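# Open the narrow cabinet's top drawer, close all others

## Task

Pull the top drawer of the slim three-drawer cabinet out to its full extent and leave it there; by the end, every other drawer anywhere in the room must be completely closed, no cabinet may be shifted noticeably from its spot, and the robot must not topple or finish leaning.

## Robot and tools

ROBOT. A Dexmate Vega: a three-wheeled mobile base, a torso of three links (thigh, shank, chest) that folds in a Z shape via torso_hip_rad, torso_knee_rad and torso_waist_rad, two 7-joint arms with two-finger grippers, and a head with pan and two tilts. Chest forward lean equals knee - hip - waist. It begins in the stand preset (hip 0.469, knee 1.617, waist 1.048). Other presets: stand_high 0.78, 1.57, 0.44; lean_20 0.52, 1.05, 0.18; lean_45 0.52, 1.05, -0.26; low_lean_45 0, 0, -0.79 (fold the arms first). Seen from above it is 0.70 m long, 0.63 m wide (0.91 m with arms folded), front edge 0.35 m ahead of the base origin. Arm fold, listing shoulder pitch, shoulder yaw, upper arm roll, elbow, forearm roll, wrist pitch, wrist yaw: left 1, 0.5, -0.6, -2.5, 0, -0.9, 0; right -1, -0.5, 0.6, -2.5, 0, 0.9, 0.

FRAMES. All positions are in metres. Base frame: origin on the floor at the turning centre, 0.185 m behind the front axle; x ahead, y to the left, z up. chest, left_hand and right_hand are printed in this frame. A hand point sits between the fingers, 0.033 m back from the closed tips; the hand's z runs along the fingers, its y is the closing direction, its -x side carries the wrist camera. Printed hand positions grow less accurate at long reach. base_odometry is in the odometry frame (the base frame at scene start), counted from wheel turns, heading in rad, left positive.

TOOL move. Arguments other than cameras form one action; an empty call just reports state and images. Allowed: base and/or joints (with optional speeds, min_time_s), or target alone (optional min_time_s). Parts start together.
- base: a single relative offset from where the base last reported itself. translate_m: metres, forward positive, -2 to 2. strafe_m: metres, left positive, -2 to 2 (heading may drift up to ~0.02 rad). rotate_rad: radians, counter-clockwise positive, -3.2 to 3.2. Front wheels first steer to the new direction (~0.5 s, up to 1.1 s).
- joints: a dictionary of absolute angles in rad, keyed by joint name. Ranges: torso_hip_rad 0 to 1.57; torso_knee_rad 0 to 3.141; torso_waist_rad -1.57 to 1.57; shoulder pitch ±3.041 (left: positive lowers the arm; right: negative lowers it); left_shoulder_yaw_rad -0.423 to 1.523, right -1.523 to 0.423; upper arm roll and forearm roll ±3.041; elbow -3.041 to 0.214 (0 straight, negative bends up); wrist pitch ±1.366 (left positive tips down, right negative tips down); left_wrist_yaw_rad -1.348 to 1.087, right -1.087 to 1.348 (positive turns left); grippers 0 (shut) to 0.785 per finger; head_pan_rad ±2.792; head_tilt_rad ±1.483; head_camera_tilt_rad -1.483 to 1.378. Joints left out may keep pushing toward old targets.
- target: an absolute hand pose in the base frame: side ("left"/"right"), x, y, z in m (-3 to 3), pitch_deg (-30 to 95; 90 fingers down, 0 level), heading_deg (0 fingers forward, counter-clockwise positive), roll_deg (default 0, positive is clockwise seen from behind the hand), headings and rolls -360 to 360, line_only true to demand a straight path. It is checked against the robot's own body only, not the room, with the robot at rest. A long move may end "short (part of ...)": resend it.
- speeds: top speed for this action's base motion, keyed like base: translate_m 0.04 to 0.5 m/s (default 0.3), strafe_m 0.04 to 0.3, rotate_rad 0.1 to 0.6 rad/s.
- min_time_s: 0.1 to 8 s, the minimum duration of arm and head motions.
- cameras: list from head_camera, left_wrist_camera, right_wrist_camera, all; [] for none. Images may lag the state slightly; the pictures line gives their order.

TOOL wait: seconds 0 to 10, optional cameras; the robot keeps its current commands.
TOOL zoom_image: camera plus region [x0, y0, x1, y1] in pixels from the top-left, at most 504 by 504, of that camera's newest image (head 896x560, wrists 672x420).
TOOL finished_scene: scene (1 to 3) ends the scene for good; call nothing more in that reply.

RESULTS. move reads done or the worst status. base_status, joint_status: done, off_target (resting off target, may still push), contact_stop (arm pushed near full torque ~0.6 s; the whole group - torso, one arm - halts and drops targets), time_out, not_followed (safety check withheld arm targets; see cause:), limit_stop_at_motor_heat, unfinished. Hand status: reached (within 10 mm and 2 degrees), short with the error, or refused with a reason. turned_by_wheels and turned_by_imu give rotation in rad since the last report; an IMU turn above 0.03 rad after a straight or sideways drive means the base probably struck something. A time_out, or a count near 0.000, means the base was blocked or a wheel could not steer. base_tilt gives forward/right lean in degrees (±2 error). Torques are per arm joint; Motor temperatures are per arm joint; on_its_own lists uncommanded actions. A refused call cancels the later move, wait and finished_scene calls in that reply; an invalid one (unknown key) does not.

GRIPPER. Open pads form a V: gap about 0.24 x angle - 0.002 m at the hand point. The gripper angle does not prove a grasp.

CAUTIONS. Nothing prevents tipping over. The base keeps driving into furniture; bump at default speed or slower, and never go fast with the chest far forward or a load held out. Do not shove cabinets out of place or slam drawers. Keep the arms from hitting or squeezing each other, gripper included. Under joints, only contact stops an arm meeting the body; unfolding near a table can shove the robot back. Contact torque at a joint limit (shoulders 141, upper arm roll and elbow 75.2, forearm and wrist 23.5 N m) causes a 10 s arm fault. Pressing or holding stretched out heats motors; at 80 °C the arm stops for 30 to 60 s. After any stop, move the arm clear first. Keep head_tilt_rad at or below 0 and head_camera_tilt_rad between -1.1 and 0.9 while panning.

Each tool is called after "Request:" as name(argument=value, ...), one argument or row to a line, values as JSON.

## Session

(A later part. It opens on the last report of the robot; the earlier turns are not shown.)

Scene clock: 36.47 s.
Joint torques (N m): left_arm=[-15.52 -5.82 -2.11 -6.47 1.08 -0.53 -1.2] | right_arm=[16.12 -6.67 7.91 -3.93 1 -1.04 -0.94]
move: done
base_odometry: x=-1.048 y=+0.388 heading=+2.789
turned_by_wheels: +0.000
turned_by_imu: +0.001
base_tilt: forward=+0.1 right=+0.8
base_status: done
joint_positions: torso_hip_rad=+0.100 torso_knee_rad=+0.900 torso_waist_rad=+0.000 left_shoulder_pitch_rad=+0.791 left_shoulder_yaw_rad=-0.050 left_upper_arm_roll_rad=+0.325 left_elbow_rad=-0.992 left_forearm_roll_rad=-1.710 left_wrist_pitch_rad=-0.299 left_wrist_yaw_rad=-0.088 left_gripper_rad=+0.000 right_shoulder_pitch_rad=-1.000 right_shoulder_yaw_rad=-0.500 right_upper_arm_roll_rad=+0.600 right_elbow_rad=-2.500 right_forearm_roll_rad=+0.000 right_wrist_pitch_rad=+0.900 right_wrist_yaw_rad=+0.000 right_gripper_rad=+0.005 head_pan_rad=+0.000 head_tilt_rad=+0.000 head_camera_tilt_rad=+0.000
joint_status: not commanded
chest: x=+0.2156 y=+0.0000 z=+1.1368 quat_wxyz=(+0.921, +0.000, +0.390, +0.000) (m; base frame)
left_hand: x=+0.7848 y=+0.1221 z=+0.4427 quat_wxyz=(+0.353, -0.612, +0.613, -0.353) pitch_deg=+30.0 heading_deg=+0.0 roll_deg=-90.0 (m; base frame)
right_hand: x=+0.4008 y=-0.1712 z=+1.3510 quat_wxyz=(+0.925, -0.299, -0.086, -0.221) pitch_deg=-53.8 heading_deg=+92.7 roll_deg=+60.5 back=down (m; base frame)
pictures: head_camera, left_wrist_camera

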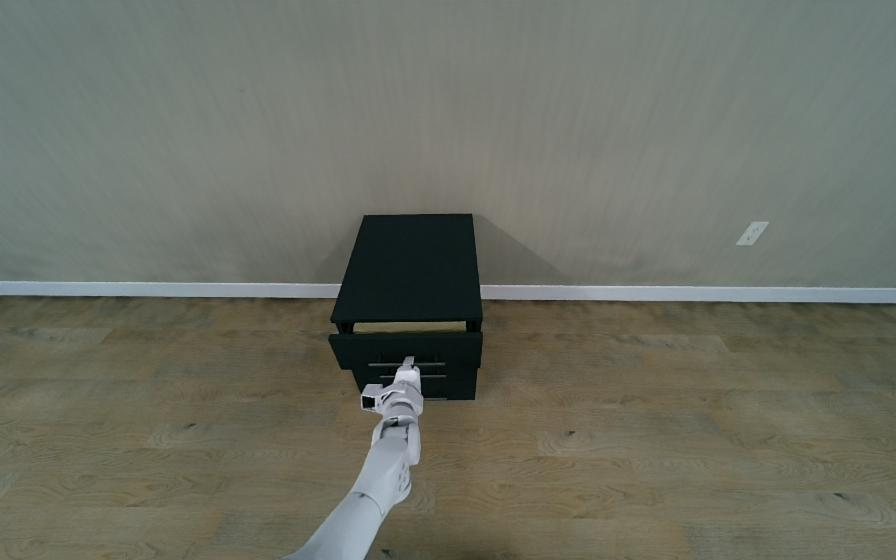

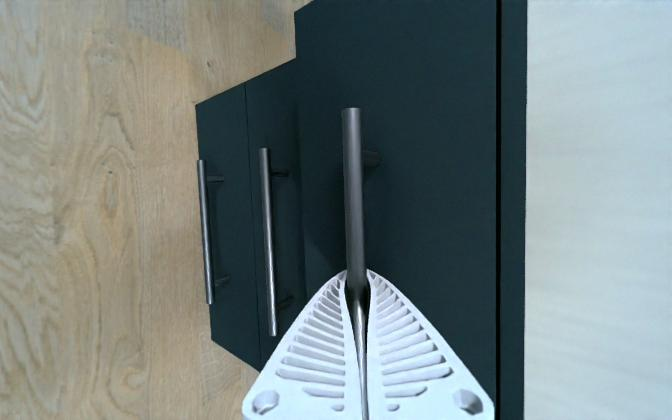

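Request:
move(
  base={"translate_m": -0.27},
  speeds={"translate_m": 0.13},
  cameras=["head_camera", "left_wrist_camera"],
)

Request:
move(
  base={"translate_m": -0.06},
  speeds={"translate_m": 0.05},
  cameras=["head_camera", "left_wrist_camera"],
)

Scene clock: 39.73 s.
Joint torques (N m): left_arm=[-13.05 -8.68 1.79 -5.6 1.09 1.9 -1.06] | right_arm=[16.87 -7.97 8.23 -3.02 1.1 -1.01 -0.79]
move: done
base_odometry: x=-0.794 y=+0.295 heading=+2.790
turned_by_wheels: +0.001
turned_by_imu: +0.002
base_tilt: forward=+0.0 right=+0.8
base_status: done
joint_positions: torso_hip_rad=+0.100 torso_knee_rad=+0.900 torso_waist_rad=+0.000 left_shoulder_pitch_rad=+0.791 left_shoulder_yaw_rad=-0.050 left_upper_arm_roll_rad=+0.325 left_elbow_rad=-0.992 left_forearm_roll_rad=-1.710 left_wrist_pitch_rad=-0.299 left_wrist_yaw_rad=-0.088 left_gripper_rad=+0.000 right_shoulder_pitch_rad=-1.000 right_shoulder_yaw_rad=-0.500 right_upper_arm_roll_rad=+0.600 right_elbow_rad=-2.500 right_forearm_roll_rad=+0.000 right_wrist_pitch_rad=+0.900 right_wrist_yaw_rad=+0.000 right_gripper_rad=+0.005 head_pan_rad=+0.000 head_tilt_rad=+0.000 head_camera_tilt_rad=+0.000
joint_status: not commanded
chest: x=+0.2156 y=+0.0000 z=+1.1368 quat_wxyz=(+0.921, +0.000, +0.390, +0.000) (m; base frame)
left_hand: x=+0.7848 y=+0.1224 z=+0.4427 quat_wxyz=(+0.354, -0.613, +0.612, -0.353) pitch_deg=+30.0 heading_deg=+0.0 roll_deg=-90.0 (m; base frame)
right_hand: x=+0.4008 y=-0.1712 z=+1.3510 quat_wxyz=(+0.925, -0.299, -0.086, -0.221) pitch_deg=-53.8 heading_deg=+92.7 roll_deg=+60.5 back=down (m; base frame)
pictures: head_camera, left_wrist_camera

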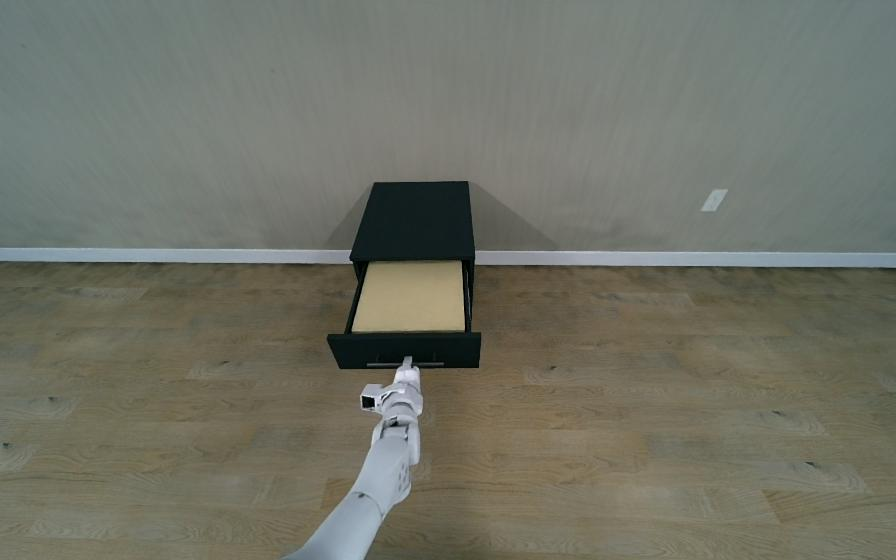

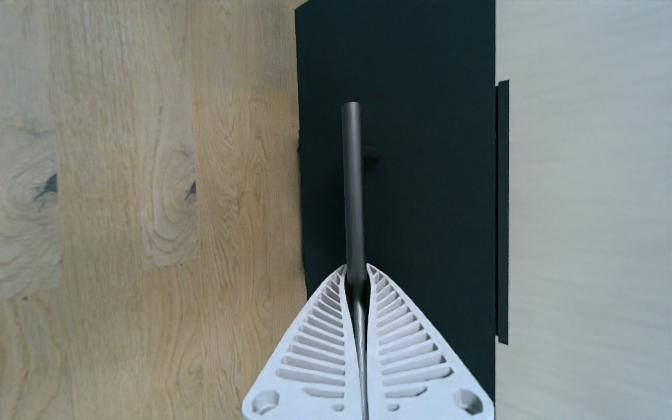

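Scene clock: 41.73 s.
Joint torques (N m): left_arm=[-8.56 -6.93 1.52 -2.41 0.34 1.54 0.12] | right_arm=[16.85 -7.57 7.73 -3.53 1.22 -1.1 -0.93]
move: done
base_odometry: x=-0.738 y=+0.274 heading=+2.791
turned_by_wheels: +0.001
turned_by_imu: +0.001
base_tilt: forward=+0.1 right=+0.7
base_status: done
joint_positions: torso_hip_rad=+0.100 torso_knee_rad=+0.900 torso_waist_rad=+0.000 left_shoulder_pitch_rad=+0.791 left_shoulder_yaw_rad=-0.050 left_upper_arm_roll_rad=+0.325 left_elbow_rad=-0.992 left_forearm_roll_rad=-1.710 left_wrist_pitch_rad=-0.299 left_wrist_yaw_rad=-0.088 left_gripper_rad=+0.000 right_shoulder_pitch_rad=-1.000 right_shoulder_yaw_rad=-0.500 right_upper_arm_roll_rad=+0.600 right_elbow_rad=-2.500 right_forearm_roll_rad=+0.000 right_wrist_pitch_rad=+0.900 right_wrist_yaw_rad=+0.000 right_gripper_rad=+0.005 head_pan_rad=+0.000 head_tilt_rad=+0.000 head_camera_tilt_rad=+0.000
joint_status: not commanded
chest: x=+0.2155 y=+0.0000 z=+1.1368 quat_wxyz=(+0.921, +0.000, +0.389, +0.000) (m; base frame)
left_hand: x=+0.7852 y=+0.1223 z=+0.4432 quat_wxyz=(+0.354, -0.612, +0.612, -0.354) pitch_deg=+30.0 heading_deg=+0.0 roll_deg=-90.0 (m; base frame)
right_hand: x=+0.4008 y=-0.1712 z=+1.3510 quat_wxyz=(+0.925, -0.299, -0.086, -0.221) pitch_deg=-53.8 heading_deg=+92.7 roll_deg=+60.5 back=down (m; base frame)
pictures: head_camera, left_wrist_camera

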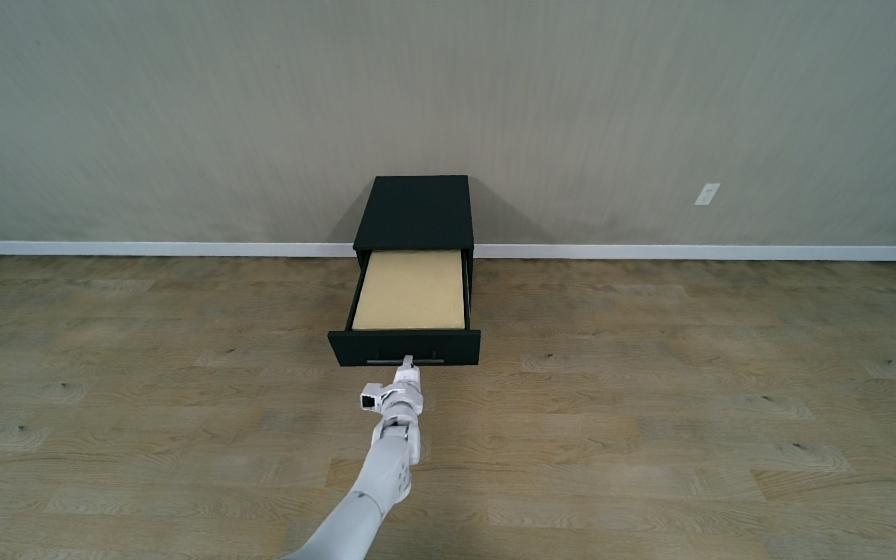

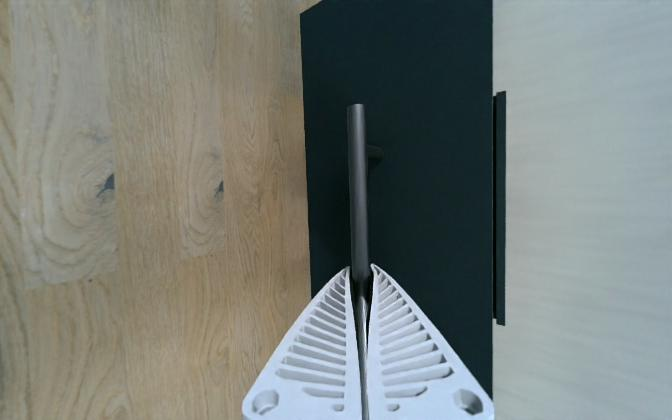

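Request:
move(
  base={"translate_m": -0.015},
  speeds={"translate_m": 0.04},
  cameras=["head_camera", "left_wrist_camera"],
)

Scene clock: 43.37 s.
Joint torques (N m): left_arm=[0.89 -4.95 0.76 1.67 -1.17 0.72 2.05] | right_arm=[15.61 -6.92 8.12 -2.89 1.08 -0.35 -0.87]
move: done
base_odometry: x=-0.724 y=+0.269 heading=+2.791
turned_by_wheels: +0.001
turned_by_imu: +0.001
base_tilt: forward=+0.1 right=+0.7
base_status: done
joint_positions: torso_hip_rad=+0.100 torso_knee_rad=+0.900 torso_waist_rad=+0.000 left_shoulder_pitch_rad=+0.790 left_shoulder_yaw_rad=-0.050 left_upper_arm_roll_rad=+0.325 left_elbow_rad=-0.993 left_forearm_roll_rad=-1.709 left_wrist_pitch_rad=-0.299 left_wrist_yaw_rad=-0.089 left_gripper_rad=+0.000 right_shoulder_pitch_rad=-1.000 right_shoulder_yaw_rad=-0.500 right_upper_arm_roll_rad=+0.600 right_elbow_rad=-2.500 right_forearm_roll_rad=+0.000 right_wrist_pitch_rad=+0.900 right_wrist_yaw_rad=+0.000 right_gripper_rad=+0.005 head_pan_rad=+0.000 head_tilt_rad=+0.000 head_camera_tilt_rad=+0.000
joint_status: not commanded
chest: x=+0.2153 y=+0.0000 z=+1.1369 quat_wxyz=(+0.921, +0.000, +0.389, +0.000) (m; base frame)
left_hand: x=+0.7857 y=+0.1222 z=+0.4441 quat_wxyz=(+0.354, -0.612, +0.612, -0.354) pitch_deg=+29.9 heading_deg=+0.0 roll_deg=-90.0 (m; base frame)
right_hand: x=+0.4005 y=-0.1712 z=+1.3512 quat_wxyz=(+0.925, -0.299, -0.086, -0.221) pitch_deg=-53.8 heading_deg=+92.7 roll_deg=+60.4 back=down (m; base frame)
pictures: head_camera, left_wrist_camera

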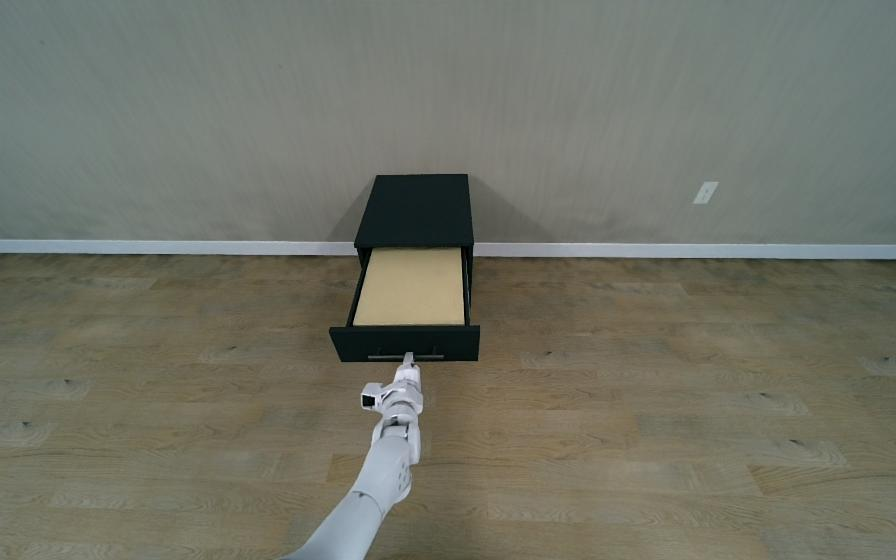

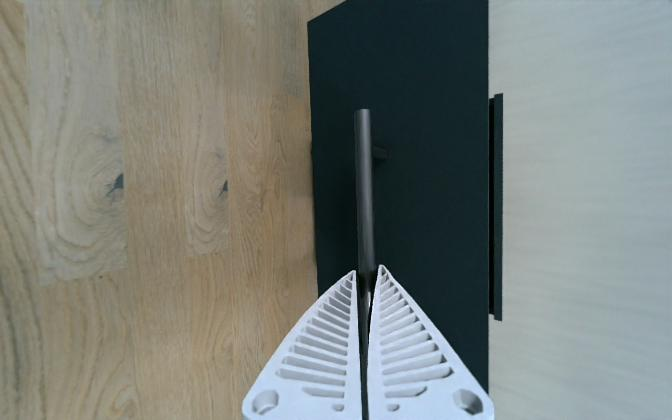

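Request:
move(
  joints={"left_gripper_rad": 0.25},
  cameras=["head_camera", "left_wrist_camera"],
)

Request:
zoom_image(
  camera="head_camera",
  region=[300, 160, 520, 380],
)

Scene clock: 44.43 s.
Joint torques (N m): left_arm=[-6.57 -5.37 2.18 -5.18 0.98 0.44 -0.46] | right_arm=[16.39 -6.5 7.54 -2.26 1.09 -1.02 -0.81]
move: done
base_odometry: x=-0.724 y=+0.269 heading=+2.791
turned_by_wheels: +0.000
turned_by_imu: +0.000
base_tilt: forward=+0.1 right=+0.8
base_status: not commanded
joint_positions: torso_hip_rad=+0.100 torso_knee_rad=+0.900 torso_waist_rad=+0.000 left_shoulder_pitch_rad=+0.791 left_shoulder_yaw_rad=-0.050 left_upper_arm_roll_rad=+0.325 left_elbow_rad=-0.992 left_forearm_roll_rad=-1.710 left_wrist_pitch_rad=-0.299 left_wrist_yaw_rad=-0.088 left_gripper_rad=+0.250 right_shoulder_pitch_rad=-1.000 right_shoulder_yaw_rad=-0.500 right_upper_arm_roll_rad=+0.600 right_elbow_rad=-2.500 right_forearm_roll_rad=+0.000 right_wrist_pitch_rad=+0.900 right_wrist_yaw_rad=+0.000 right_gripper_rad=+0.005 head_pan_rad=+0.000 head_tilt_rad=+0.000 head_camera_tilt_rad=+0.000
joint_status: all done
chest: x=+0.2154 y=+0.0000 z=+1.1369 quat_wxyz=(+0.921, +0.000, +0.389, +0.000) (m; base frame)
left_hand: x=+0.7851 y=+0.1222 z=+0.4431 quat_wxyz=(+0.354, -0.612, +0.612, -0.354) pitch_deg=+30.0 heading_deg=+0.0 roll_deg=-90.0 (m; base frame)
right_hand: x=+0.4007 y=-0.1712 z=+1.3511 quat_wxyz=(+0.925, -0.299, -0.086, -0.221) pitch_deg=-53.8 heading_deg=+92.7 roll_deg=+60.4 back=down (m; base frame)
pictures: head_camera, left_wrist_camera

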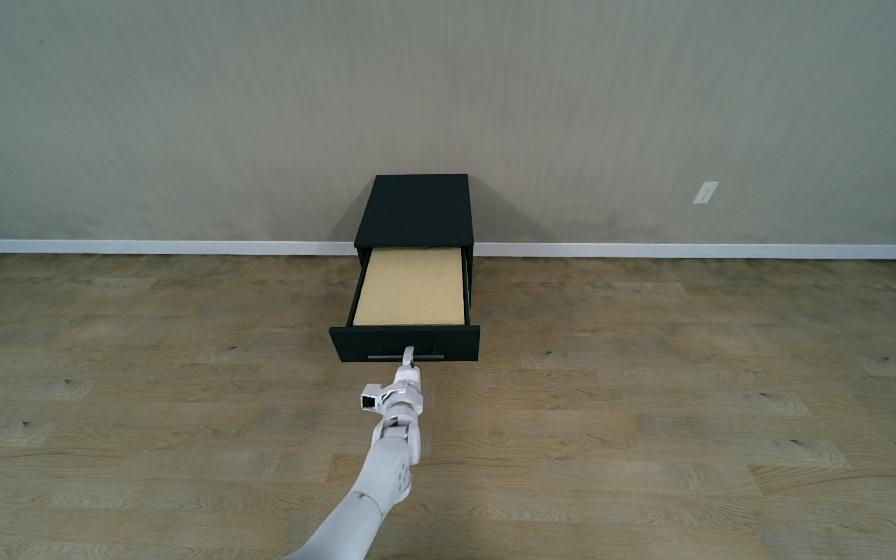

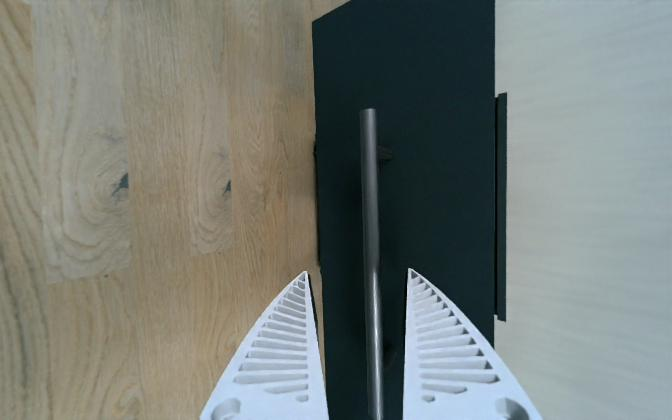

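Scaled by 2.291 from the camera's 896x560 image, which has a finer 960x600 frame.

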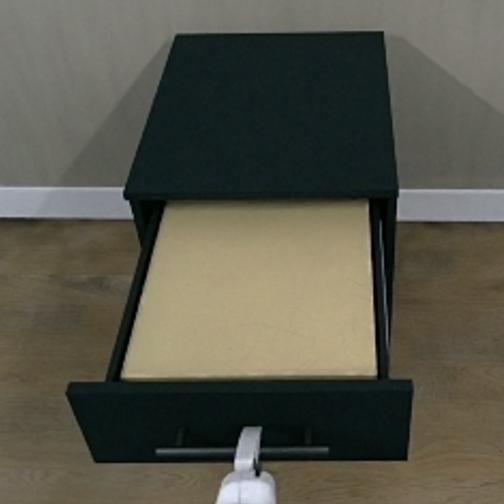

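Request:
finished_scene(
  scene=2,
)

The scene is finished: the task was done.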